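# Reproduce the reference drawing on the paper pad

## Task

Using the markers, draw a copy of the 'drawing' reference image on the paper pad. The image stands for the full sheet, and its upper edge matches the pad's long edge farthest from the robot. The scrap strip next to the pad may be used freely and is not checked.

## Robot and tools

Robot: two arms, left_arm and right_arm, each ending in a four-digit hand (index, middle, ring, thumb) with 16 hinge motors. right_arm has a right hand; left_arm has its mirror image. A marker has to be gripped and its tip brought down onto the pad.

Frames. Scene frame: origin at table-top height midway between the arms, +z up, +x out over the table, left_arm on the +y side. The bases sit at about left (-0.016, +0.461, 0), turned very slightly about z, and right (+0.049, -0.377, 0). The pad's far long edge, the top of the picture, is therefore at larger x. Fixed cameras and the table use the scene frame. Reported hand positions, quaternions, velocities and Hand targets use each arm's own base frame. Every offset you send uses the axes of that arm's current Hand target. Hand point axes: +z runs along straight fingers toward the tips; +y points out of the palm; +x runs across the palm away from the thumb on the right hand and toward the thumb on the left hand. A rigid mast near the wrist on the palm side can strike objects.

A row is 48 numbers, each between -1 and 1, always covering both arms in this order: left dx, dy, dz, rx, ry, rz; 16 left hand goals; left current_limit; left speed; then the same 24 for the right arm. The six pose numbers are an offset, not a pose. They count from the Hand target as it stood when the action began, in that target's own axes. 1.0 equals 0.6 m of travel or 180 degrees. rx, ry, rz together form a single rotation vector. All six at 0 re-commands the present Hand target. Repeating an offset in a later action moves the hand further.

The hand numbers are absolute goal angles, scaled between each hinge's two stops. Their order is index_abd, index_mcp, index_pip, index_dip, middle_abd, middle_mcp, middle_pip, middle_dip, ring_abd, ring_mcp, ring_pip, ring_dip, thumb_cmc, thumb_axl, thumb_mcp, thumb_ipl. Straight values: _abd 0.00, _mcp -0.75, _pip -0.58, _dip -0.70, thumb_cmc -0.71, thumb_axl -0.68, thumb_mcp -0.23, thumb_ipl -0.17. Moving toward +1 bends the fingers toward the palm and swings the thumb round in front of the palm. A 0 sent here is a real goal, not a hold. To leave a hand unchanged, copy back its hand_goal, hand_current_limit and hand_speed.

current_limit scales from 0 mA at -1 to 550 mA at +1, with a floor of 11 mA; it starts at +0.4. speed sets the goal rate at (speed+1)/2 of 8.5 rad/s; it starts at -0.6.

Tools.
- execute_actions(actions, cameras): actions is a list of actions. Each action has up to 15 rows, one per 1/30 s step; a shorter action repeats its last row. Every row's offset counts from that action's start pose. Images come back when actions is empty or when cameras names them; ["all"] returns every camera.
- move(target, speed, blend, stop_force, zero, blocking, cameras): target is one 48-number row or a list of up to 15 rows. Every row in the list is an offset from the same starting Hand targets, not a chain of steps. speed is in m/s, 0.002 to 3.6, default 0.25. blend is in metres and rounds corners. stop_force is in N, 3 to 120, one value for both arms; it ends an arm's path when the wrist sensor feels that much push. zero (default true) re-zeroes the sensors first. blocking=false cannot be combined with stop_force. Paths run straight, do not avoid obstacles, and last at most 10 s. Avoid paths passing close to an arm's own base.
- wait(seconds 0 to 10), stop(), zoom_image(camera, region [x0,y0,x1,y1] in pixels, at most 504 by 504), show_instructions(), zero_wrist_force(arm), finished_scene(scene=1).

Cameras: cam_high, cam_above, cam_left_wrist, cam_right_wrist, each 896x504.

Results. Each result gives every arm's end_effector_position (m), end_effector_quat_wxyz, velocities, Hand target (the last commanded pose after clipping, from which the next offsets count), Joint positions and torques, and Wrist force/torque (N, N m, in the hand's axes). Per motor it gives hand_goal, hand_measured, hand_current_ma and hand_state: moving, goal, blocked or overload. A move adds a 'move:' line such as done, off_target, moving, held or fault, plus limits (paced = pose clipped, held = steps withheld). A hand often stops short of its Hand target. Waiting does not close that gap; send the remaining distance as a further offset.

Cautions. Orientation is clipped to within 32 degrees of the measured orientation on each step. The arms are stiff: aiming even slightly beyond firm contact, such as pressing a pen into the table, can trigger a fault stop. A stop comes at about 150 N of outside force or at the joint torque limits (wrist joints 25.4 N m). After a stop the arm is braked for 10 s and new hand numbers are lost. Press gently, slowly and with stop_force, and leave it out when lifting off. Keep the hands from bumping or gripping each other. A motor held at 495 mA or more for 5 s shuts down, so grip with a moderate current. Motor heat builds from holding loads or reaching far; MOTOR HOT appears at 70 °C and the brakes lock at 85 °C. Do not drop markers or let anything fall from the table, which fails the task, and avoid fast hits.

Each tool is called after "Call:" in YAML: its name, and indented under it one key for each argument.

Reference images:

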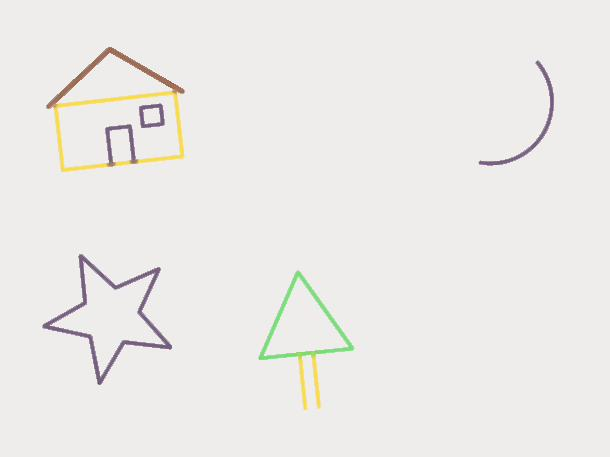

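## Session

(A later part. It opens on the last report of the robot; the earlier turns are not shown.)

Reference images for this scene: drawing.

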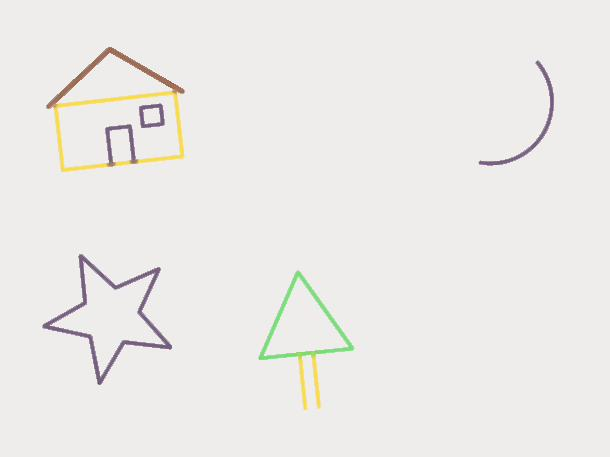

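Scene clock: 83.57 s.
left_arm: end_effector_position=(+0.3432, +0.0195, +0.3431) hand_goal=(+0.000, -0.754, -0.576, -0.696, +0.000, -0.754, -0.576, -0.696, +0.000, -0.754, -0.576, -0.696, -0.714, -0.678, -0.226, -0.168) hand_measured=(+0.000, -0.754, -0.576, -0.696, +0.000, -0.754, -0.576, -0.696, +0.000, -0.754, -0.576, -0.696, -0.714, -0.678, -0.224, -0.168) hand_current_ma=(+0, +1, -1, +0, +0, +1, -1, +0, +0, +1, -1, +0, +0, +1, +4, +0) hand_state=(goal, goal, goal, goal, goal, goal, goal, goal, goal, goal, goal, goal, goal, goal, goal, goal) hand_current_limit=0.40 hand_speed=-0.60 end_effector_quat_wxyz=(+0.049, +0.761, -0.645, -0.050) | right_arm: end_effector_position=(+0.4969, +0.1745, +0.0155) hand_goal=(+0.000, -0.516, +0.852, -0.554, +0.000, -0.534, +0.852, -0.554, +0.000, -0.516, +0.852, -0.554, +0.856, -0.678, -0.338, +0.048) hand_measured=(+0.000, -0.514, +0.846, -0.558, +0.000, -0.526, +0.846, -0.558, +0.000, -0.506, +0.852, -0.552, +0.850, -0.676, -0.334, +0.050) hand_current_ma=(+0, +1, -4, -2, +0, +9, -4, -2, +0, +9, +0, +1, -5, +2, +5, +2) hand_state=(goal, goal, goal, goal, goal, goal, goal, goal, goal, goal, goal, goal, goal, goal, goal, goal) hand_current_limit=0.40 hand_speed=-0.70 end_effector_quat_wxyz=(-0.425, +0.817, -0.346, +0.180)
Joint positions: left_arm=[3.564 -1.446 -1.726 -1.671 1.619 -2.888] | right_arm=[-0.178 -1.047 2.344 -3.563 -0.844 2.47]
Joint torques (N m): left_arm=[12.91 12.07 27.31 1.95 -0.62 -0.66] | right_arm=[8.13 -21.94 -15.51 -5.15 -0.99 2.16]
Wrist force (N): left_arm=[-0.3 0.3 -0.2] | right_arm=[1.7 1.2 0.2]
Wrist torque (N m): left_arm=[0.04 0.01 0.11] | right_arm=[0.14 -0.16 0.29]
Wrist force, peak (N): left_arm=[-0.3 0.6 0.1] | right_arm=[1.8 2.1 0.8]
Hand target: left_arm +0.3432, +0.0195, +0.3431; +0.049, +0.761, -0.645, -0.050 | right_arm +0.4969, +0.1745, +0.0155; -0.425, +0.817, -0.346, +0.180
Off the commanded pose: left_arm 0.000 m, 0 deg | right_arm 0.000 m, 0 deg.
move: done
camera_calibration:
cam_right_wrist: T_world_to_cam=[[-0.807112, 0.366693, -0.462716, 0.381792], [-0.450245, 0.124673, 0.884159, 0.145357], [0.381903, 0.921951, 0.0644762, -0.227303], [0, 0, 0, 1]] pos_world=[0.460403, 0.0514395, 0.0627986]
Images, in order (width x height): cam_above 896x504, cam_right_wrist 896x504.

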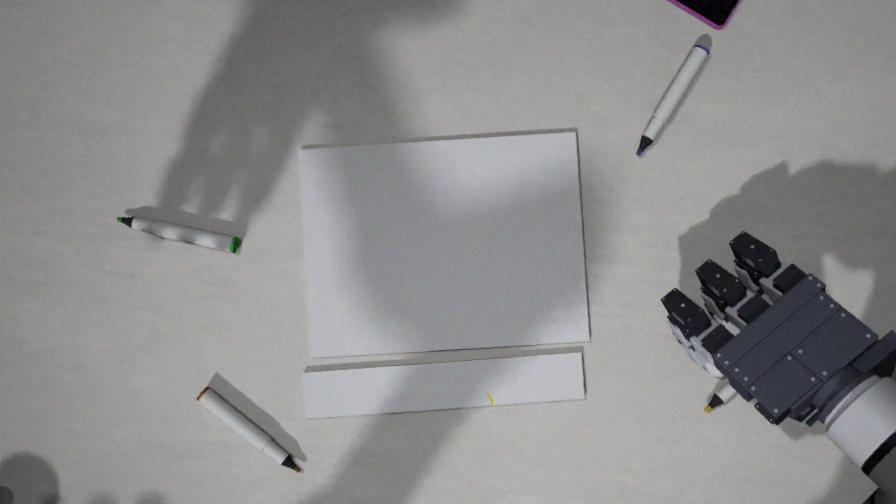

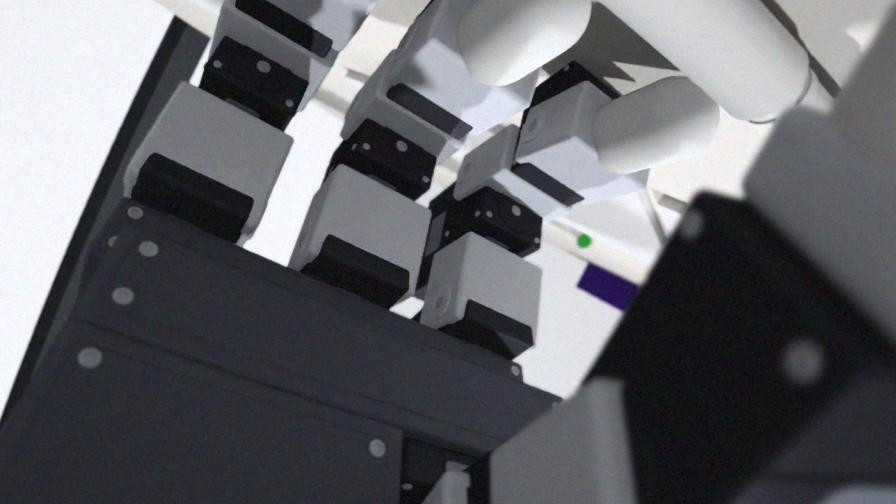

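Call:
move:
  target: [0,0,0,0,0,0, 0,-0.754,-0.576,-0.696, 0,-0.754,-0.576,-0.696, 0,-0.754,-0.576,-0.696, -0.714,-0.678,-0.226,-0.168, 0.4,-0.6, 0,0.0072,-0.0102,0,0,0, 0,-0.516,0.853,-0.554, 0,-0.534,0.853,-0.554, 0,-0.516,0.853,-0.554, 0.857,-0.677,-0.337,0.049, 0.4,-0.7]
  speed: 0.05

Call:
execute_actions:
  actions:
    - [[0,0,0,0,0,0, 0,-0.754,-0.576,-0.696, 0,-0.754,-0.576,-0.696, 0,-0.754,-0.576,-0.696, -0.714,-0.678,-0.226,-0.168, 0.4,-0.6, 0,0,0,0,0,0, 0,-0.516,0.853,-0.554, 0,-0.534,0.853,-0.554, 0,-0.516,0.853,-0.554, 0.857,-0.677,-0.12,0.07, 0.4,-0.8]]
    - [[0,0,0,0,0,0, 0,-0.754,-0.576,-0.696, 0,-0.754,-0.576,-0.696, 0,-0.754,-0.576,-0.696, -0.714,-0.678,-0.226,-0.168, 0.4,-0.6, 0,0,0,0,0,0, 0,-0.516,0.853,-0.554, 0,-0.534,0.853,-0.554, 0,-0.516,0.853,-0.554, 0.857,-0.677,0.25,0.2, 0.5,-0.92]]
    - [[0,0,0,0,0,0, 0,-0.754,-0.576,-0.696, 0,-0.754,-0.576,-0.696, 0,-0.754,-0.576,-0.696, -0.714,-0.678,-0.226,-0.168, 0.4,-0.6, 0,0,0,0,0,0, 0,-0.516,0.853,-0.554, 0,-0.534,0.853,-0.554, 0,-0.516,0.853,-0.554, 0.857,-0.677,0.25,0.2, 0.7,-0.92]]
  cameras: ["cam_above", "cam_right_wrist"]

Call:
zoom_image:
  camera: "cam_above"
  region: [640, 220, 896, 476]

Scene clock: 85.43 s.
left_arm: end_effector_position=(+0.3432, +0.0195, +0.3431) hand_goal=(+0.000, -0.754, -0.576, -0.696, +0.000, -0.754, -0.576, -0.696, +0.000, -0.754, -0.576, -0.696, -0.714, -0.678, -0.226, -0.168) hand_measured=(+0.000, -0.754, -0.576, -0.696, +0.000, -0.754, -0.576, -0.696, +0.000, -0.754, -0.576, -0.696, -0.714, -0.678, -0.224, -0.168) hand_current_ma=(+0, +1, -1, +0, +0, +1, -1, +0, +0, +1, -1, +0, +0, +1, +4, +0) hand_state=(goal, goal, goal, goal, goal, goal, goal, goal, goal, goal, goal, goal, goal, goal, goal, goal) hand_current_limit=0.40 hand_speed=-0.60 end_effector_quat_wxyz=(+0.049, +0.761, -0.645, -0.050) | right_arm: end_effector_position=(+0.4917, +0.1694, +0.0155) hand_goal=(+0.000, -0.516, +0.852, -0.554, +0.000, -0.534, +0.852, -0.554, +0.000, -0.516, +0.852, -0.554, +0.856, -0.678, -0.338, +0.048) hand_measured=(+0.000, -0.514, +0.846, -0.558, +0.000, -0.526, +0.846, -0.558, +0.000, -0.508, +0.852, -0.552, +0.850, -0.676, -0.334, +0.050) hand_current_ma=(+0, +1, -4, -2, +0, +9, -4, -2, +0, +9, +0, +1, -5, +2, +5, +2) hand_state=(goal, goal, goal, goal, goal, goal, goal, goal, goal, goal, goal, goal, goal, goal, goal, goal) hand_current_limit=0.40 hand_speed=-0.70 end_effector_quat_wxyz=(-0.425, +0.817, -0.346, +0.180)
Joint positions: left_arm=[3.564 -1.446 -1.726 -1.671 1.619 -2.888] | right_arm=[-0.193 -1.055 2.362 -3.563 -0.834 2.454]
Joint torques (N m): left_arm=[12.46 11.95 28.28 1.91 -0.63 -0.62] | right_arm=[-6.32 -42.95 -0.51 -1.57 3 -2.39]
Wrist force (N): left_arm=[-0.2 0.4 -0.1] | right_arm=[1.5 1.5 0.7]
Wrist torque (N m): left_arm=[0.05 0.01 0.12] | right_arm=[0.14 -0.15 0.46]
Wrist force, peak (N): left_arm=[-0.4 0.3 -0.2] | right_arm=[1.7 1.7 0.5]
Hand target: left_arm +0.3432, +0.0195, +0.3431; +0.049, +0.761, -0.645, -0.050 | right_arm +0.4915, +0.1693, +0.0155; -0.425, +0.817, -0.346, +0.180
Off the commanded pose: left_arm 0.000 m, 0 deg | right_arm 0.000 m, 0 deg.
move: done

Scene clock: 87.17 s.
left_arm: end_effector_position=(+0.3432, +0.0195, +0.3431) hand_goal=(+0.000, -0.754, -0.576, -0.696, +0.000, -0.754, -0.576, -0.696, +0.000, -0.754, -0.576, -0.696, -0.714, -0.678, -0.226, -0.168) hand_measured=(+0.000, -0.754, -0.576, -0.696, +0.000, -0.754, -0.576, -0.696, +0.000, -0.754, -0.576, -0.696, -0.714, -0.678, -0.224, -0.168) hand_current_ma=(+0, +1, -1, +0, +0, +1, -1, +0, +0, +1, -1, +0, +0, +1, +4, +0) hand_state=(goal, goal, goal, goal, goal, goal, goal, goal, goal, goal, goal, goal, goal, goal, goal, goal) hand_current_limit=0.40 hand_speed=-0.60 end_effector_quat_wxyz=(+0.049, +0.761, -0.645, -0.050) | right_arm: end_effector_position=(+0.4915, +0.1693, +0.0155) hand_goal=(+0.000, -0.516, +0.852, -0.554, +0.000, -0.534, +0.852, -0.554, +0.000, -0.516, +0.852, -0.554, +0.856, -0.678, +0.250, +0.200) hand_measured=(+0.000, -0.526, +0.846, -0.556, +0.000, -0.534, +0.846, -0.558, +0.000, -0.520, +0.852, -0.552, +0.852, -0.676, +0.016, +0.180) hand_current_ma=(+0, -10, -4, -2, +0, +0, -4, -2, +0, -4, +0, +1, -2, +1, -467, -41) hand_state=(goal, goal, goal, goal, goal, goal, goal, goal, goal, goal, goal, goal, goal, goal, blocked, goal) hand_current_limit=0.70 hand_speed=-0.92 end_effector_quat_wxyz=(-0.425, +0.817, -0.346, +0.180)
Joint positions: left_arm=[3.564 -1.446 -1.726 -1.671 1.619 -2.888] | right_arm=[-0.193 -1.056 2.363 -3.562 -0.834 2.453]
Joint torques (N m): left_arm=[12.47 11.42 28.35 2.03 -0.83 -0.45] | right_arm=[-8.59 -40.33 -0.62 -1.41 2.48 -2.45]
Wrist force (N): left_arm=[-0.1 0.2 0.0] | right_arm=[1.5 -2.9 -3.6]
Wrist torque (N m): left_arm=[0.01 -0.01 0.13] | right_arm=[-0.10 -0.05 0.35]
Wrist force, peak (N): left_arm=[-0.3 0.6 0.1] | right_arm=[1.5 -2.9 -3.6]
Hand target: left_arm +0.3432, +0.0195, +0.3431; +0.049, +0.761, -0.645, -0.050 | right_arm +0.4915, +0.1693, +0.0155; -0.425, +0.817, -0.346, +0.180
Off the commanded pose: left_arm 0.000 m, 0 deg | right_arm 0.000 m, 0 deg.
Step readings (end_effector_position of left_arm | right_arm):
0: (+0.3432, +0.0195, +0.3431) | (+0.4917, +0.1694, +0.0155)
1: (+0.3432, +0.0195, +0.3431) | (+0.4916, +0.1694, +0.0155)
2: (+0.3432, +0.0195, +0.3431) | (+0.4916, +0.1694, +0.0155)
4: (+0.3432, +0.0195, +0.3431) | (+0.4916, +0.1694, +0.0155)
8: (+0.3432, +0.0195, +0.3431) | (+0.4915, +0.1693, +0.0155)
15: (+0.3432, +0.0195, +0.3431) | (+0.4915, +0.1693, +0.0155)
16: (+0.3432, +0.0195, +0.3431) | (+0.4915, +0.1693, +0.0155)
17: (+0.3432, +0.0195, +0.3431) | (+0.4915, +0.1693, +0.0155)
19: (+0.3432, +0.0195, +0.3431) | (+0.4915, +0.1693, +0.0155)
23: (+0.3432, +0.0195, +0.3431) | (+0.4915, +0.1693, +0.0155)
30: (+0.3432, +0.0195, +0.3431) | (+0.4915, +0.1693, +0.0155)
31: (+0.3432, +0.0195, +0.3431) | (+0.4915, +0.1693, +0.0155)
32: (+0.3432, +0.0195, +0.3431) | (+0.4915, +0.1693, +0.0155)
34: (+0.3432, +0.0195, +0.3431) | (+0.4915, +0.1693, +0.0155)
38: (+0.3432, +0.0195, +0.3431) | (+0.4915, +0.1693, +0.0155)
45: (+0.3432, +0.0195, +0.3431) | (+0.4915, +0.1693, +0.0155)
camera_calibration:
cam_right_wrist: T_world_to_cam=[[-0.807112, 0.366693, -0.462716, 0.379421], [-0.450245, 0.124673, 0.884159, 0.143619], [0.381903, 0.921951, 0.0644762, -0.220485], [0, 0, 0, 1]] pos_world=[0.455103, 0.0462395, 0.0627986]
Images, in order (width x height): cam_above 896x504, cam_right_wrist 896x504.

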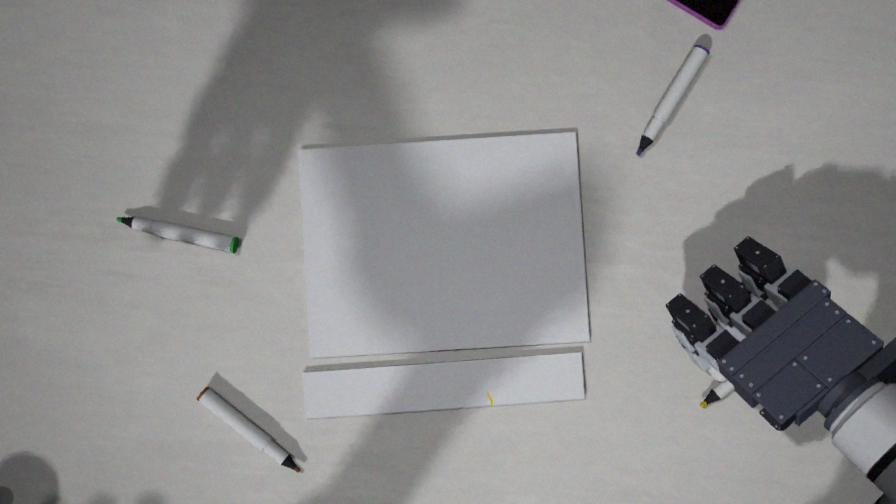

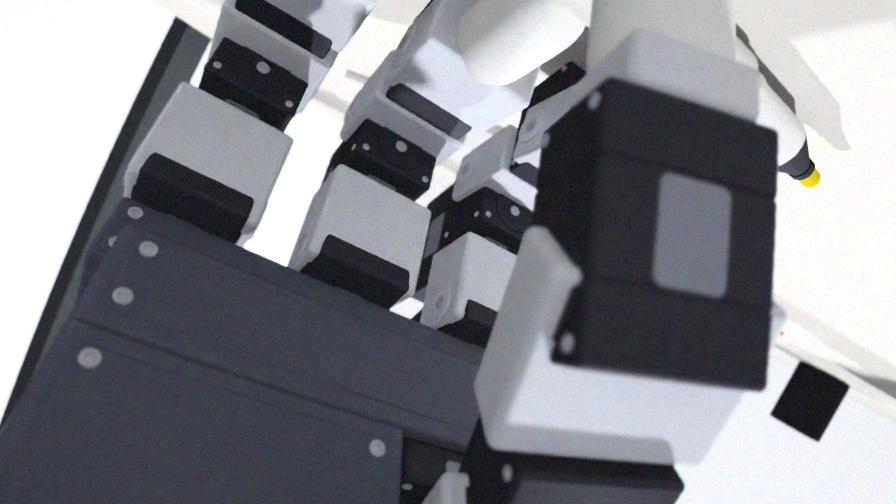

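Scaled by 1.969 from the camera's 896x504 image, which has a finer 1280x720 frame.

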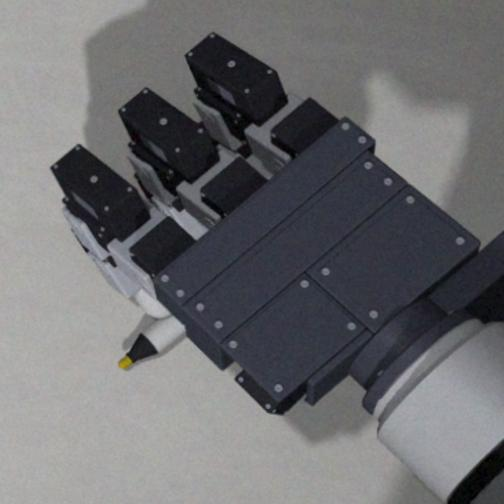

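Call:
move:
  target: [0,0,0,0,0,0, 0,-0.754,-0.576,-0.696, 0,-0.754,-0.576,-0.696, 0,-0.754,-0.576,-0.696, -0.714,-0.678,-0.226,-0.168, 0.4,-0.6, 0,-0.1365,-0.0956,0,0,0, 0,-0.516,0.853,-0.554, 0,-0.534,0.853,-0.554, 0,-0.516,0.853,-0.554, 0.857,-0.677,0.25,0.2, 0.7,-0.92]
  speed: 0.06
  cameras: ["cam_above", "cam_right_wrist", "cam_high"]

Call:
zoom_image:
  camera: "cam_above"
  region: [640, 220, 896, 476]

Call:
zoom_image:
  camera: "cam_high"
  region: [360, 90, 480, 230]

Scene clock: 89.97 s.
left_arm: end_effector_position=(+0.3432, +0.0195, +0.3431) hand_goal=(+0.000, -0.754, -0.576, -0.696, +0.000, -0.754, -0.576, -0.696, +0.000, -0.754, -0.576, -0.696, -0.714, -0.678, -0.226, -0.168) hand_measured=(+0.000, -0.754, -0.576, -0.696, +0.000, -0.754, -0.576, -0.696, +0.000, -0.754, -0.576, -0.696, -0.714, -0.678, -0.224, -0.168) hand_current_ma=(+0, +1, -1, +0, +0, +1, -1, +0, +0, +1, -1, +0, +0, +1, +4, +0) hand_state=(goal, goal, goal, goal, goal, goal, goal, goal, goal, goal, goal, goal, goal, goal, goal, goal) hand_current_limit=0.40 hand_speed=-0.60 end_effector_quat_wxyz=(+0.049, +0.761, -0.645, -0.050) | right_arm: end_effector_position=(+0.4916, +0.1693, +0.1154) hand_goal=(+0.000, -0.516, +0.852, -0.554, +0.000, -0.534, +0.852, -0.554, +0.000, -0.516, +0.852, -0.554, +0.856, -0.678, +0.250, +0.200) hand_measured=(+0.000, -0.536, +0.842, -0.556, +0.000, -0.542, +0.842, -0.558, +0.000, -0.528, +0.846, -0.554, +0.854, -0.676, +0.030, +0.172) hand_current_ma=(+0, -28, -10, -2, +0, -6, -10, -2, +0, -13, -6, +0, -2, +1, -467, -71) hand_state=(goal, goal, goal, goal, goal, goal, goal, goal, goal, goal, goal, goal, goal, goal, blocked, blocked) hand_current_limit=0.70 hand_speed=-0.92 end_effector_quat_wxyz=(-0.425, +0.817, -0.346, +0.180)
Joint positions: left_arm=[3.564 -1.446 -1.726 -1.671 1.619 -2.888] | right_arm=[-0.194 -1.356 2.328 -3.228 -0.834 2.453]
Joint torques (N m): left_arm=[13.39 11.33 27.68 1.92 -0.63 -0.36] | right_arm=[-8.71 -35.9 -23.03 -1.32 2.44 -2.48]
Wrist force (N): left_arm=[-0.1 0.3 0.0] | right_arm=[1.6 1.6 0.4]
Wrist torque (N m): left_arm=[0.04 0.00 0.13] | right_arm=[0.17 -0.16 0.47]
Wrist force, peak (N): left_arm=[-0.4 0.4 -0.2] | right_arm=[1.5 -2.8 -3.5]
Hand target: left_arm +0.3432, +0.0195, +0.3431; +0.049, +0.761, -0.645, -0.050 | right_arm +0.4916, +0.1693, +0.1155; -0.425, +0.817, -0.346, +0.180
Off the commanded pose: left_arm 0.000 m, 0 deg | right_arm 0.000 m, 0 deg.
move: done
camera_calibration:
cam_right_wrist: T_world_to_cam=[[-0.807112, 0.366693, -0.462716, 0.425647], [-0.450245, 0.124673, 0.884159, 0.0552914], [0.381903, 0.921951, 0.0644762, -0.226926], [0, 0, 0, 1]] pos_world=[0.455103, 0.0462395, 0.162699]
Images, in order (width x height): cam_high 896x504, cam_above 896x504, cam_right_wrist 896x504.

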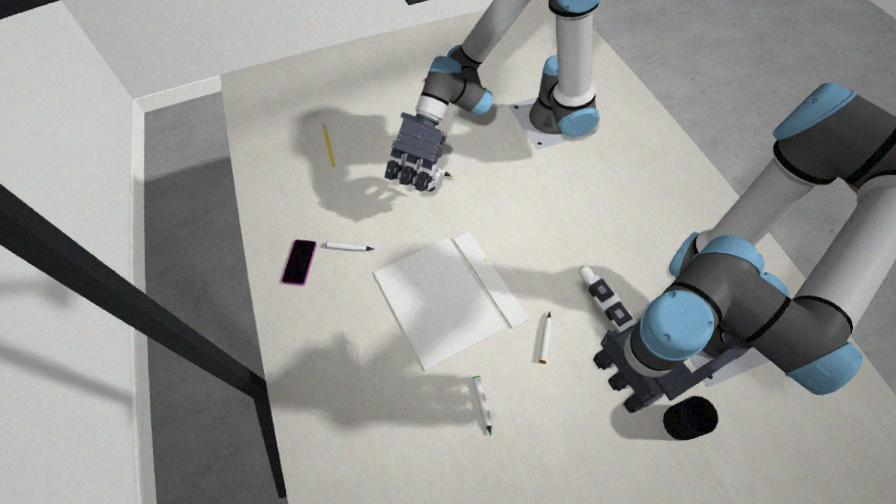

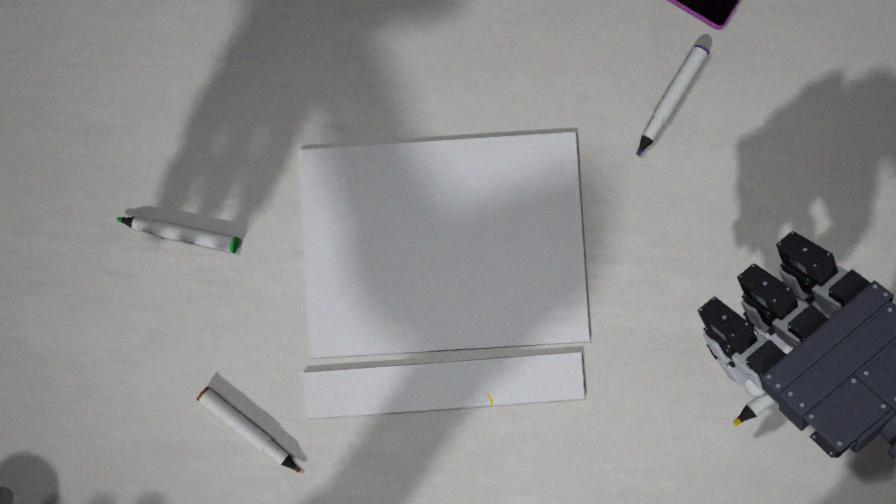

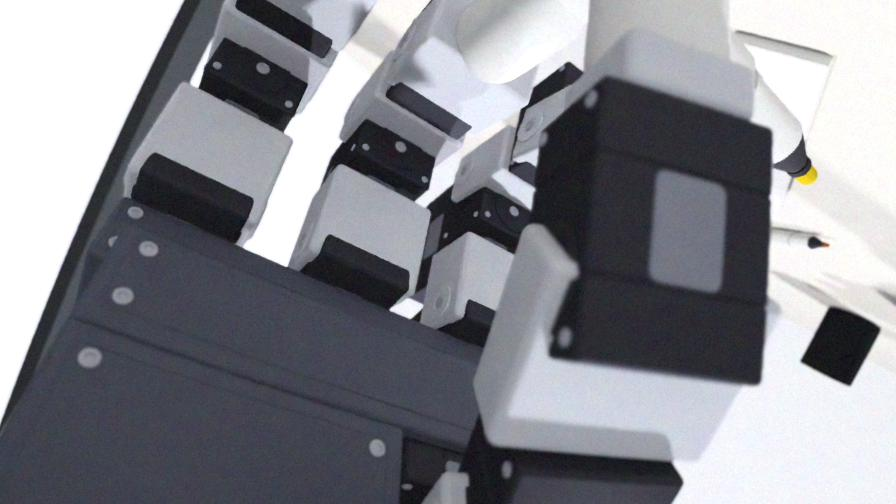

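Scaled by 1.969 from the camera's 896x504 image, which has a finer 1280x720 frame.

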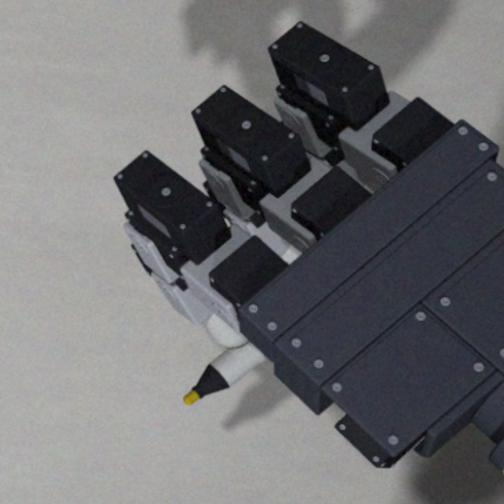

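Scaled by 3.600 from the camera's 896x504 image, which has a finer 1280x720 frame.

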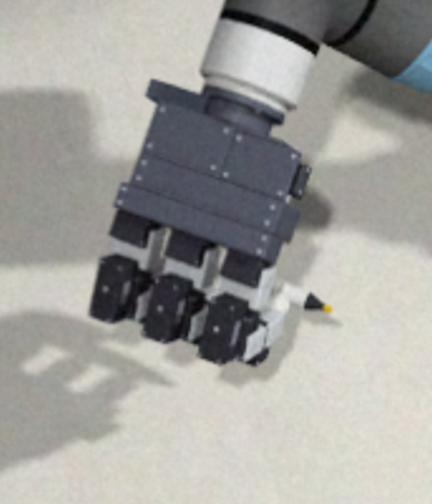

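Call:
move:
  target: [0,0,0,0,0,0, 0,-0.754,-0.576,-0.696, 0,-0.754,-0.576,-0.696, 0,-0.754,-0.576,-0.696, -0.714,-0.678,-0.226,-0.168, 0.4,-0.6, -0.4505,-0.1793,0.2910,0.0987,-0.0296,-0.4574, 0,-0.516,0.853,-0.554, 0,-0.534,0.853,-0.554, 0,-0.516,0.853,-0.554, 0.857,-0.677,0.25,0.2, 0.7,-0.92]
  speed: 0.25
  cameras: ["cam_above", "cam_right_wrist", "cam_high"]

Call:
zoom_image:
  camera: "cam_above"
  region: [300, 320, 600, 504]

Call:
zoom_image:
  camera: "cam_right_wrist"
  region: [596, 0, 896, 300]

Scene clock: 97.57 s.
left_arm: end_effector_position=(+0.3432, +0.0195, +0.3431) hand_goal=(+0.000, -0.754, -0.576, -0.696, +0.000, -0.754, -0.576, -0.696, +0.000, -0.754, -0.576, -0.696, -0.714, -0.678, -0.226, -0.168) hand_measured=(+0.000, -0.754, -0.576, -0.696, +0.000, -0.754, -0.576, -0.696, +0.000, -0.754, -0.576, -0.696, -0.714, -0.678, -0.224, -0.168) hand_current_ma=(+0, +1, -1, +0, +0, +1, -1, +0, +0, +1, -1, +0, +0, +1, +4, +0) hand_state=(goal, goal, goal, goal, goal, goal, goal, goal, goal, goal, goal, goal, goal, goal, goal, goal) hand_current_limit=0.40 hand_speed=-0.60 end_effector_quat_wxyz=(+0.049, +0.761, -0.645, -0.050) | right_arm: end_effector_position=(+0.4509, +0.5058, +0.1036) hand_goal=(+0.000, -0.516, +0.852, -0.554, +0.000, -0.534, +0.852, -0.554, +0.000, -0.516, +0.852, -0.554, +0.856, -0.678, +0.250, +0.200) hand_measured=(+0.000, -0.540, +0.842, -0.556, +0.000, -0.544, +0.842, -0.558, +0.000, -0.530, +0.846, -0.554, +0.854, -0.676, +0.032, +0.172) hand_current_ma=(+0, -39, -10, -2, +0, -12, -10, -2, +0, -18, -6, +0, -2, +1, -468, -71) hand_state=(goal, blocked, goal, goal, goal, goal, goal, goal, goal, goal, goal, goal, goal, goal, blocked, blocked) hand_current_limit=0.70 hand_speed=-0.92 end_effector_quat_wxyz=(-0.327, +0.780, +0.322, +0.426)
Joint positions: left_arm=[3.564 -1.446 -1.726 -1.671 1.619 -2.888] | right_arm=[0.636 -0.946 2.082 -3.807 -1.201 1.653]
Joint torques (N m): left_arm=[12.73 11.59 28.49 1.66 -0.55 -0.38] | right_arm=[8.39 -30.06 -17.99 -1.31 -1.77 -2.71]
Wrist force (N): left_arm=[0.0 0.2 0.1] | right_arm=[-0.4 1.1 -0.1]
Wrist torque (N m): left_arm=[0.01 -0.02 0.14] | right_arm=[0.15 0.07 0.29]
Wrist force, peak (N): left_arm=[-0.4 0.5 0.2] | right_arm=[1.9 2.3 0.4]
Hand target: left_arm +0.3432, +0.0195, +0.3431; +0.049, +0.761, -0.645, -0.050 | right_arm +0.4509, +0.5059, +0.1036; -0.327, +0.779, +0.322, +0.426
Off the commanded pose: left_arm 0.000 m, 0 deg | right_arm 0.000 m, 0 deg.
move: done
camera_calibration:
cam_right_wrist: T_world_to_cam=[[0.0873214, -0.511795, -0.854658, 0.345641], [-0.950636, -0.299258, 0.0820769, 0.528565], [-0.29777, 0.805302, -0.512662, -0.0956576], [0, 0, 0, 1]] pos_world=[0.443807, 0.412108, 0.202982]
Images, in order (width x height): cam_high 896x504, cam_above 896x504, cam_right_wrist 896x504.

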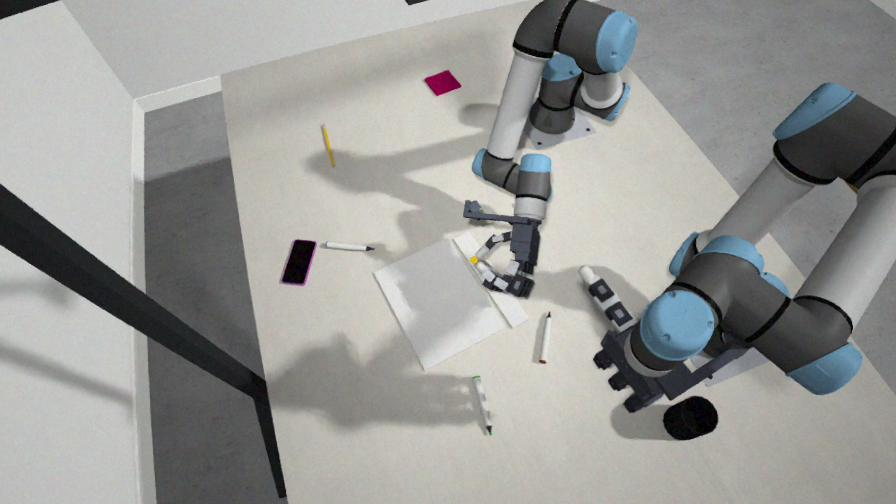

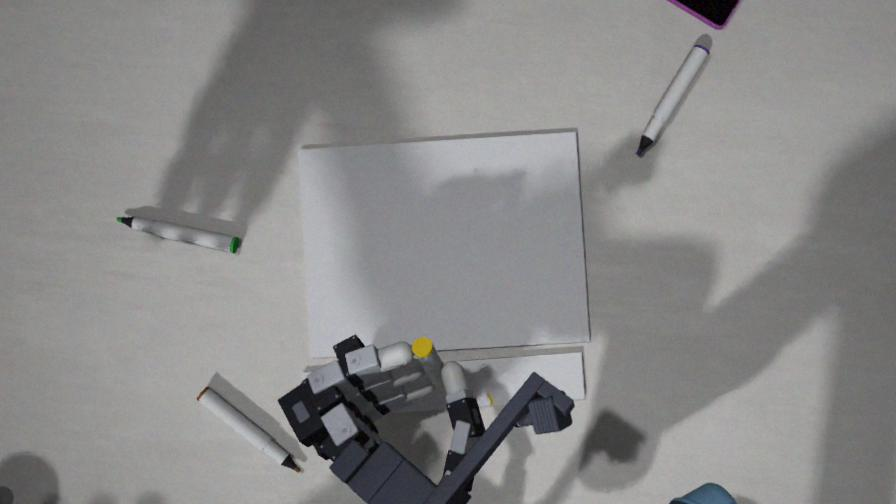

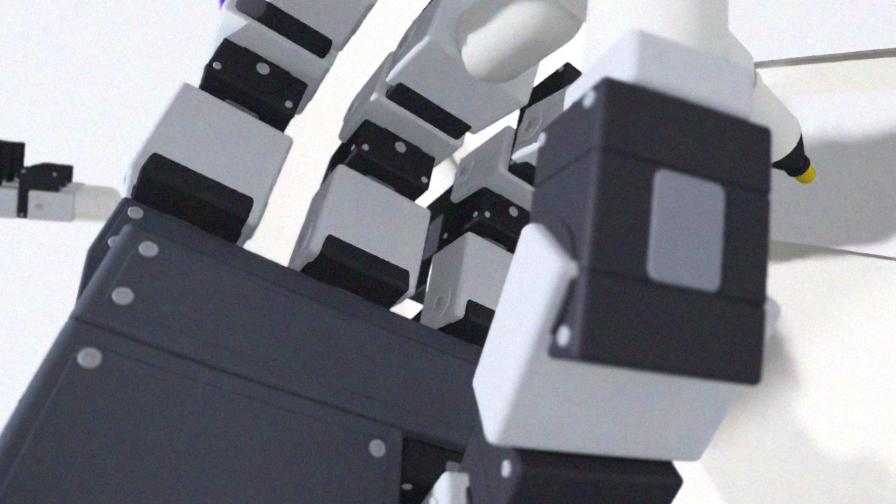

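Scaled by 1.680 from the camera's 896x504 image, which has a finer 1280x720 frame.

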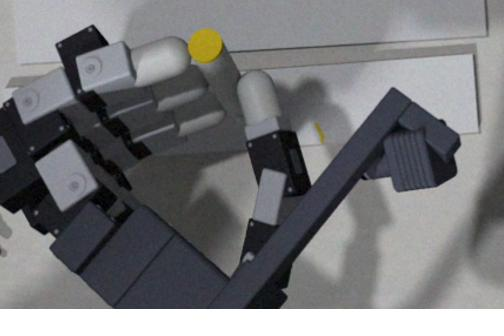

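Scaled by 1.680 from the camera's 896x504 image, which has a finer 1280x720 frame.

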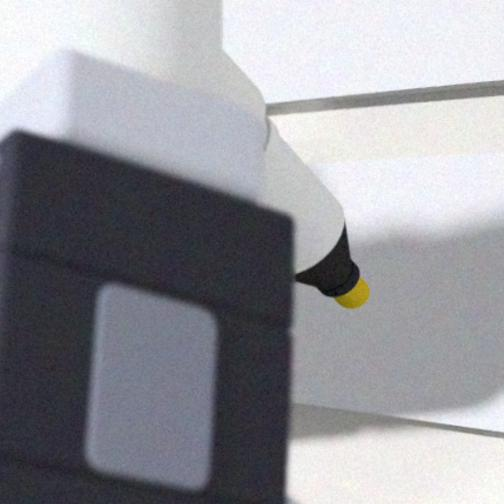

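Call:
move:
  target: [0,0,0,0,0,0, 0,-0.754,-0.576,-0.696, 0,-0.754,-0.576,-0.696, 0,-0.754,-0.576,-0.696, -0.714,-0.678,-0.226,-0.168, 0.4,-0.6, -0.0481,0.0129,0.0232,0,0,0, 0,-0.516,0.853,-0.554, 0,-0.534,0.853,-0.554, 0,-0.516,0.853,-0.554, 0.857,-0.677,0.25,0.2, 0.7,-0.92]
  speed: 0.06
  cameras: ["cam_right_wrist"]

Call:
zoom_image:
  camera: "cam_right_wrist"
  region: [696, 50, 896, 250]

Scene clock: 99.03 s.
left_arm: end_effector_position=(+0.3432, +0.0195, +0.3431) hand_goal=(+0.000, -0.754, -0.576, -0.696, +0.000, -0.754, -0.576, -0.696, +0.000, -0.754, -0.576, -0.696, -0.714, -0.678, -0.226, -0.168) hand_measured=(+0.000, -0.754, -0.576, -0.696, +0.000, -0.754, -0.576, -0.696, +0.000, -0.754, -0.576, -0.696, -0.714, -0.678, -0.224, -0.168) hand_current_ma=(+0, +1, -1, +0, +0, +1, -1, +0, +0, +1, -1, +0, +0, +1, +4, +0) hand_state=(goal, goal, goal, goal, goal, goal, goal, goal, goal, goal, goal, goal, goal, goal, goal, goal) hand_current_limit=0.40 hand_speed=-0.60 end_effector_quat_wxyz=(+0.049, +0.761, -0.645, -0.050) | right_arm: end_effector_position=(+0.4509, +0.5059, +0.0708) hand_goal=(+0.000, -0.516, +0.852, -0.554, +0.000, -0.534, +0.852, -0.554, +0.000, -0.516, +0.852, -0.554, +0.856, -0.678, +0.250, +0.200) hand_measured=(+0.000, -0.540, +0.842, -0.556, +0.000, -0.544, +0.842, -0.558, +0.000, -0.530, +0.846, -0.554, +0.854, -0.676, +0.032, +0.172) hand_current_ma=(+0, -39, -10, -2, +0, -12, -10, -2, +0, -18, -6, +0, -2, +1, -467, -71) hand_state=(goal, blocked, goal, goal, goal, goal, goal, goal, goal, goal, goal, goal, goal, goal, blocked, blocked) hand_current_limit=0.70 hand_speed=-0.92 end_effector_quat_wxyz=(-0.327, +0.779, +0.322, +0.426)
Joint positions: left_arm=[3.564 -1.446 -1.726 -1.671 1.619 -2.888] | right_arm=[0.636 -0.865 2.076 -3.883 -1.201 1.652]
Joint torques (N m): left_arm=[12.76 11.5 27.98 1.52 -0.72 -0.26] | right_arm=[7.75 -30.03 -16.54 -5.19 -1.53 1.52]
Wrist force (N): left_arm=[0.0 0.4 -0.2] | right_arm=[0.0 1.2 -0.1]
Wrist torque (N m): left_arm=[0.05 -0.02 0.13] | right_arm=[0.16 0.02 0.31]
Wrist force, peak (N): left_arm=[-0.1 0.5 0.4] | right_arm=[-0.5 1.5 0.2]
Hand target: left_arm +0.3432, +0.0195, +0.3431; +0.049, +0.761, -0.645, -0.050 | right_arm +0.4509, +0.5059, +0.0706; -0.327, +0.779, +0.322, +0.426
Off the commanded pose: left_arm 0.000 m, 0 deg | right_arm 0.000 m, 0 deg.
move: done
camera_calibration:
cam_right_wrist: T_world_to_cam=[[0.0877849, -0.512085, -0.854437, 0.317537], [-0.950559, -0.299556, 0.081871, 0.531412], [-0.297877, 0.805006, -0.513064, -0.112315], [0, 0, 0, 1]] pos_world=[0.443808, 0.412209, 0.170183]
Images, in order (width x height): cam_right_wrist 896x504.

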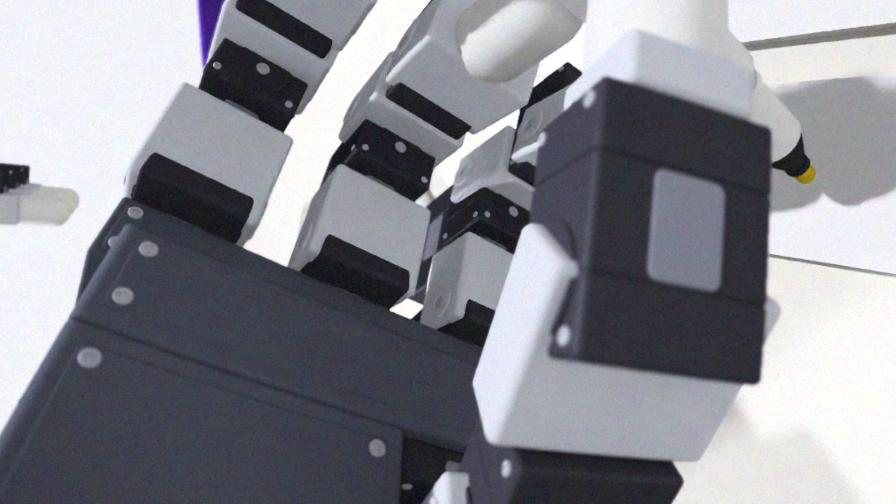

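Scaled by 2.520 from the camera's 896x504 image, which has a finer 1280x720 frame.

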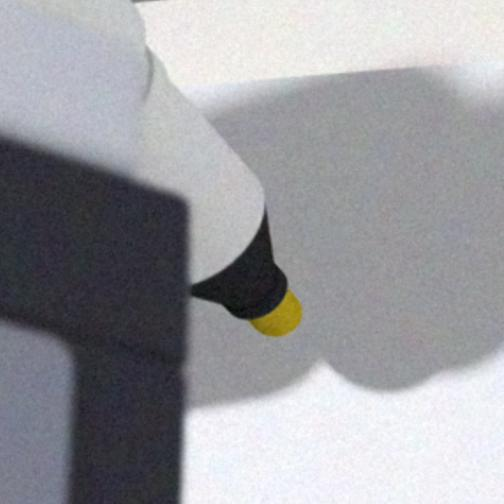

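Call:
move:
  target: [0,0,0,0,0,0, 0,-0.754,-0.576,-0.696, 0,-0.754,-0.576,-0.696, 0,-0.754,-0.576,-0.696, -0.714,-0.678,-0.226,-0.168, 0.4,-0.6, -0.0365,0.0098,0.0176,0,0,0, 0,-0.516,0.853,-0.554, 0,-0.534,0.853,-0.554, 0,-0.516,0.853,-0.554, 0.857,-0.677,0.25,0.2, 0.7,-0.92]
  speed: 0.004
  stop_force: 3
  cameras: ["cam_right_wrist"]

Call:
zoom_image:
  camera: "cam_right_wrist"
  region: [696, 50, 896, 250]

Scene clock: 105.17 s.
left_arm: end_effector_position=(+0.3432, +0.0195, +0.3431) hand_goal=(+0.000, -0.754, -0.576, -0.696, +0.000, -0.754, -0.576, -0.696, +0.000, -0.754, -0.576, -0.696, -0.714, -0.678, -0.226, -0.168) hand_measured=(+0.000, -0.754, -0.576, -0.696, +0.000, -0.754, -0.576, -0.696, +0.000, -0.754, -0.576, -0.696, -0.714, -0.678, -0.224, -0.168) hand_current_ma=(+0, +1, -1, +0, +0, +1, -1, +0, +0, +1, -1, +0, +0, +1, +4, +0) hand_state=(goal, goal, goal, goal, goal, goal, goal, goal, goal, goal, goal, goal, goal, goal, goal, goal) hand_current_limit=0.40 hand_speed=-0.60 end_effector_quat_wxyz=(+0.049, +0.761, -0.645, -0.050) | right_arm: end_effector_position=(+0.4509, +0.5059, +0.0527) hand_goal=(+0.000, -0.516, +0.852, -0.554, +0.000, -0.534, +0.852, -0.554, +0.000, -0.516, +0.852, -0.554, +0.856, -0.678, +0.250, +0.200) hand_measured=(+0.008, -0.536, +0.852, -0.554, +0.000, -0.570, +0.828, -0.566, +0.000, -0.518, +0.846, -0.556, +0.866, -0.668, +0.064, +0.170) hand_current_ma=(+6, -28, +0, +0, +0, -70, -35, -12, +0, -1, -4, -2, +11, +12, -467, -72) hand_state=(goal, goal, goal, goal, goal, blocked, blocked, goal, goal, goal, goal, goal, goal, goal, blocked, blocked) hand_current_limit=0.70 hand_speed=-0.92 end_effector_quat_wxyz=(-0.327, +0.779, +0.322, +0.426)
Joint positions: left_arm=[3.564 -1.446 -1.726 -1.671 1.619 -2.888] | right_arm=[0.636 -0.819 2.069 -3.922 -1.201 1.652]
Joint torques (N m): left_arm=[12.23 11.29 28.48 1.35 -0.62 -0.1] | right_arm=[5.08 -51.35 -1.87 -0.97 -1.45 2.06]
Wrist force (N): left_arm=[-0.1 0.2 0.2] | right_arm=[1.3 -0.1 -1.1]
Wrist torque (N m): left_arm=[0.01 0.00 0.13] | right_arm=[0.21 0.04 0.36]
Wrist force, peak (N): left_arm=[-0.4 0.4 0.0] | right_arm=[3.0 1.1 -0.8]
Hand target: left_arm +0.3432, +0.0195, +0.3431; +0.049, +0.761, -0.645, -0.050 | right_arm +0.4508, +0.5059, +0.0527; -0.327, +0.779, +0.322, +0.426 (not the last commanded pose)
Off the commanded pose: left_arm 0.000 m, 0 deg | right_arm 0.007 m, 0 deg.
move: contact (right_arm)
camera_calibration:
cam_right_wrist: T_world_to_cam=[[0.0878285, -0.511956, -0.85451, 0.30201], [-0.950586, -0.299507, 0.0817383, 0.532906], [-0.297778, 0.805106, -0.512964, -0.121702], [0, 0, 0, 1]] pos_world=[0.443808, 0.412208, 0.152083]
Images, in order (width x height): cam_right_wrist 896x504.

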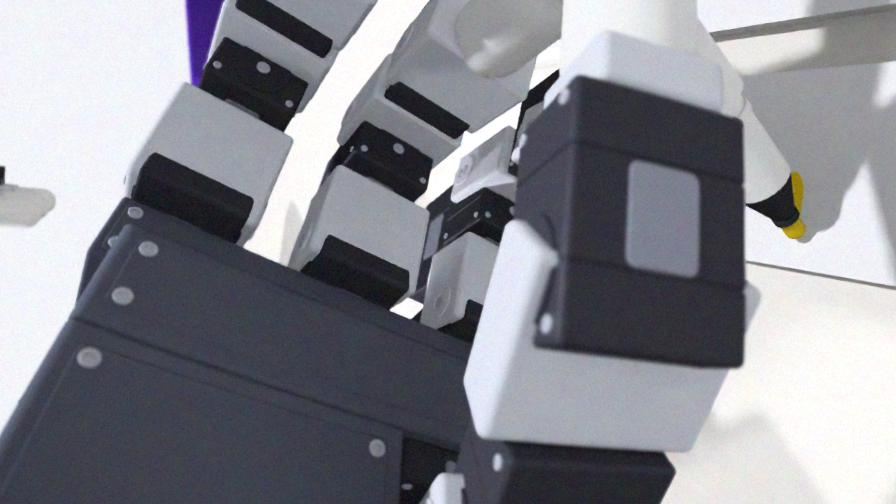

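Scaled by 2.520 from the camera's 896x504 image, which has a finer 1280x720 frame.

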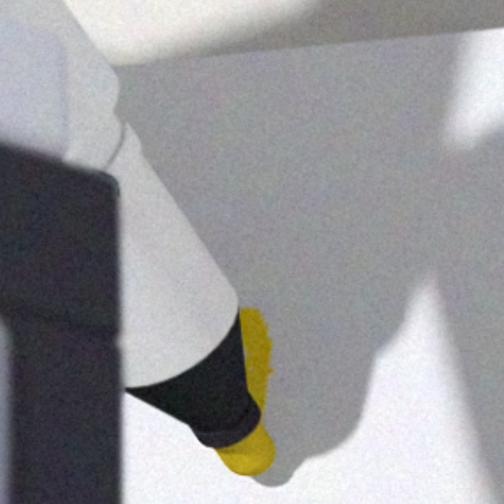

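Call:
move:
  target: [0,0,0,0,0,0, 0,-0.754,-0.576,-0.696, 0,-0.754,-0.576,-0.696, 0,-0.754,-0.576,-0.696, -0.714,-0.678,-0.226,-0.168, 0.4,-0.6, 0.0264,-0.0070,-0.0127,0,0,0, 0,-0.516,0.853,-0.554, 0,-0.534,0.853,-0.554, 0,-0.516,0.853,-0.554, 0.857,-0.677,0.25,0.2, 0.7,-0.92]
  speed: 0.03
  cameras: ["cam_right_wrist", "cam_above"]

Call:
zoom_image:
  camera: "cam_right_wrist"
  region: [696, 50, 896, 250]

Scene clock: 107.00 s.
left_arm: end_effector_position=(+0.3432, +0.0195, +0.3431) hand_goal=(+0.000, -0.754, -0.576, -0.696, +0.000, -0.754, -0.576, -0.696, +0.000, -0.754, -0.576, -0.696, -0.714, -0.678, -0.226, -0.168) hand_measured=(+0.000, -0.754, -0.576, -0.696, +0.000, -0.754, -0.576, -0.696, +0.000, -0.754, -0.576, -0.696, -0.714, -0.678, -0.224, -0.168) hand_current_ma=(+0, +1, -1, +0, +0, +1, -1, +0, +0, +1, -1, +0, +0, +1, +4, +0) hand_state=(goal, goal, goal, goal, goal, goal, goal, goal, goal, goal, goal, goal, goal, goal, goal, goal) hand_current_limit=0.40 hand_speed=-0.60 end_effector_quat_wxyz=(+0.049, +0.761, -0.645, -0.050) | right_arm: end_effector_position=(+0.4509, +0.5059, +0.0706) hand_goal=(+0.000, -0.516, +0.852, -0.554, +0.000, -0.534, +0.852, -0.554, +0.000, -0.516, +0.852, -0.554, +0.856, -0.678, +0.250, +0.200) hand_measured=(+0.002, -0.536, +0.848, -0.554, +0.000, -0.570, +0.828, -0.566, +0.000, -0.518, +0.846, -0.556, +0.866, -0.668, +0.064, +0.170) hand_current_ma=(+1, -28, -3, +0, +0, -71, -36, -12, +0, -1, -4, -2, +11, +12, -467, -72) hand_state=(goal, goal, goal, goal, goal, blocked, blocked, goal, goal, goal, goal, goal, goal, goal, blocked, blocked) hand_current_limit=0.70 hand_speed=-0.92 end_effector_quat_wxyz=(-0.327, +0.779, +0.322, +0.426)
Joint positions: left_arm=[3.564 -1.446 -1.726 -1.671 1.619 -2.888] | right_arm=[0.636 -0.864 2.075 -3.883 -1.201 1.652]
Joint torques (N m): left_arm=[13.02 11.56 27 1.1 -0.45 0.07] | right_arm=[-7.22 -52.74 -2.69 -1.91 1.79 0.13]
Wrist force (N): left_arm=[0.1 0.1 0.0] | right_arm=[-0.2 1.3 -0.1]
Wrist torque (N m): left_arm=[0.01 -0.03 0.14] | right_arm=[0.17 0.04 0.30]
Wrist force, peak (N): left_arm=[-0.3 0.5 0.1] | right_arm=[1.3 -0.3 -1.2]
Hand target: left_arm +0.3432, +0.0195, +0.3431; +0.049, +0.761, -0.645, -0.050 | right_arm +0.4509, +0.5059, +0.0708; -0.327, +0.779, +0.322, +0.426
Off the commanded pose: left_arm 0.000 m, 0 deg | right_arm 0.000 m, 0 deg.
move: done
camera_calibration:
cam_right_wrist: T_world_to_cam=[[0.0876728, -0.51193, -0.854542, 0.317369], [-0.950596, -0.299442, 0.0818589, 0.5314], [-0.297792, 0.805147, -0.512891, -0.112543], [0, 0, 0, 1]] pos_world=[0.443808, 0.412208, 0.169983]
Images, in order (width x height): cam_above 896x504, cam_right_wrist 896x504.

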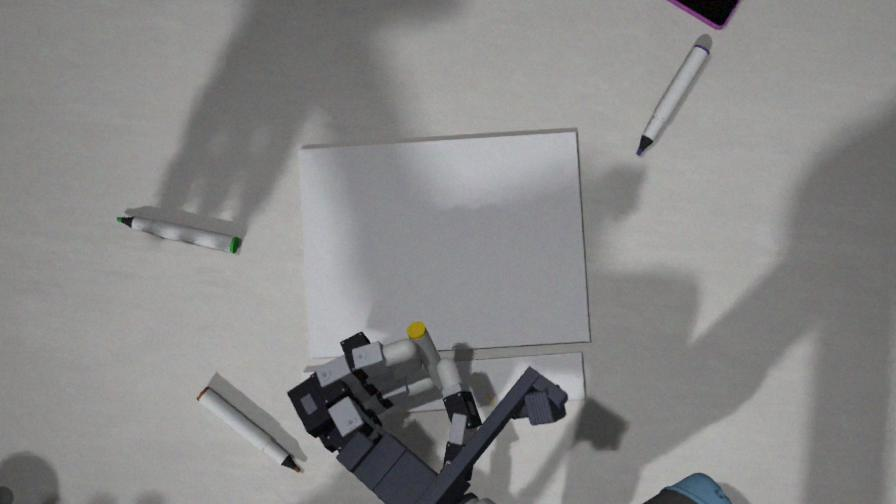

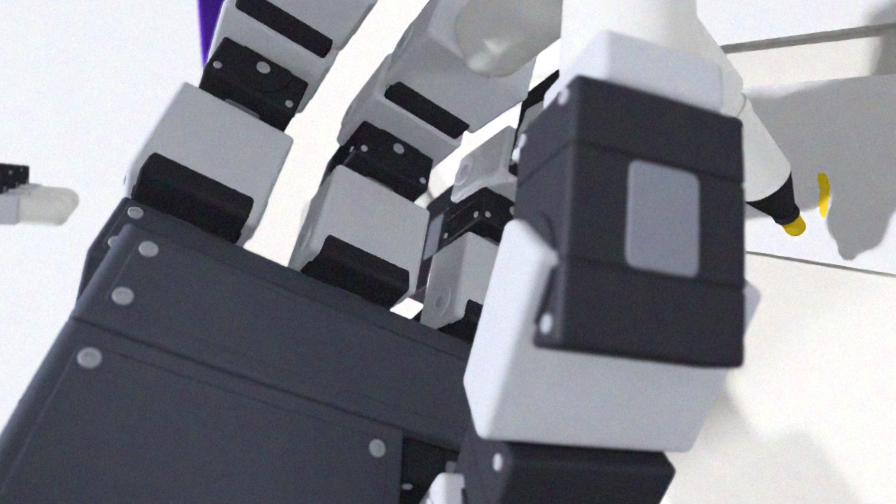

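Scaled by 2.520 from the camera's 896x504 image, which has a finer 1280x720 frame.

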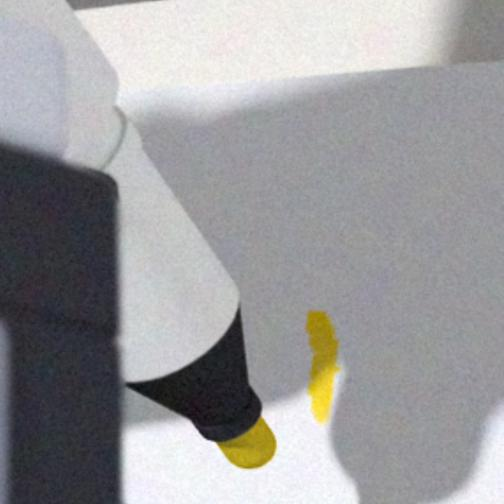

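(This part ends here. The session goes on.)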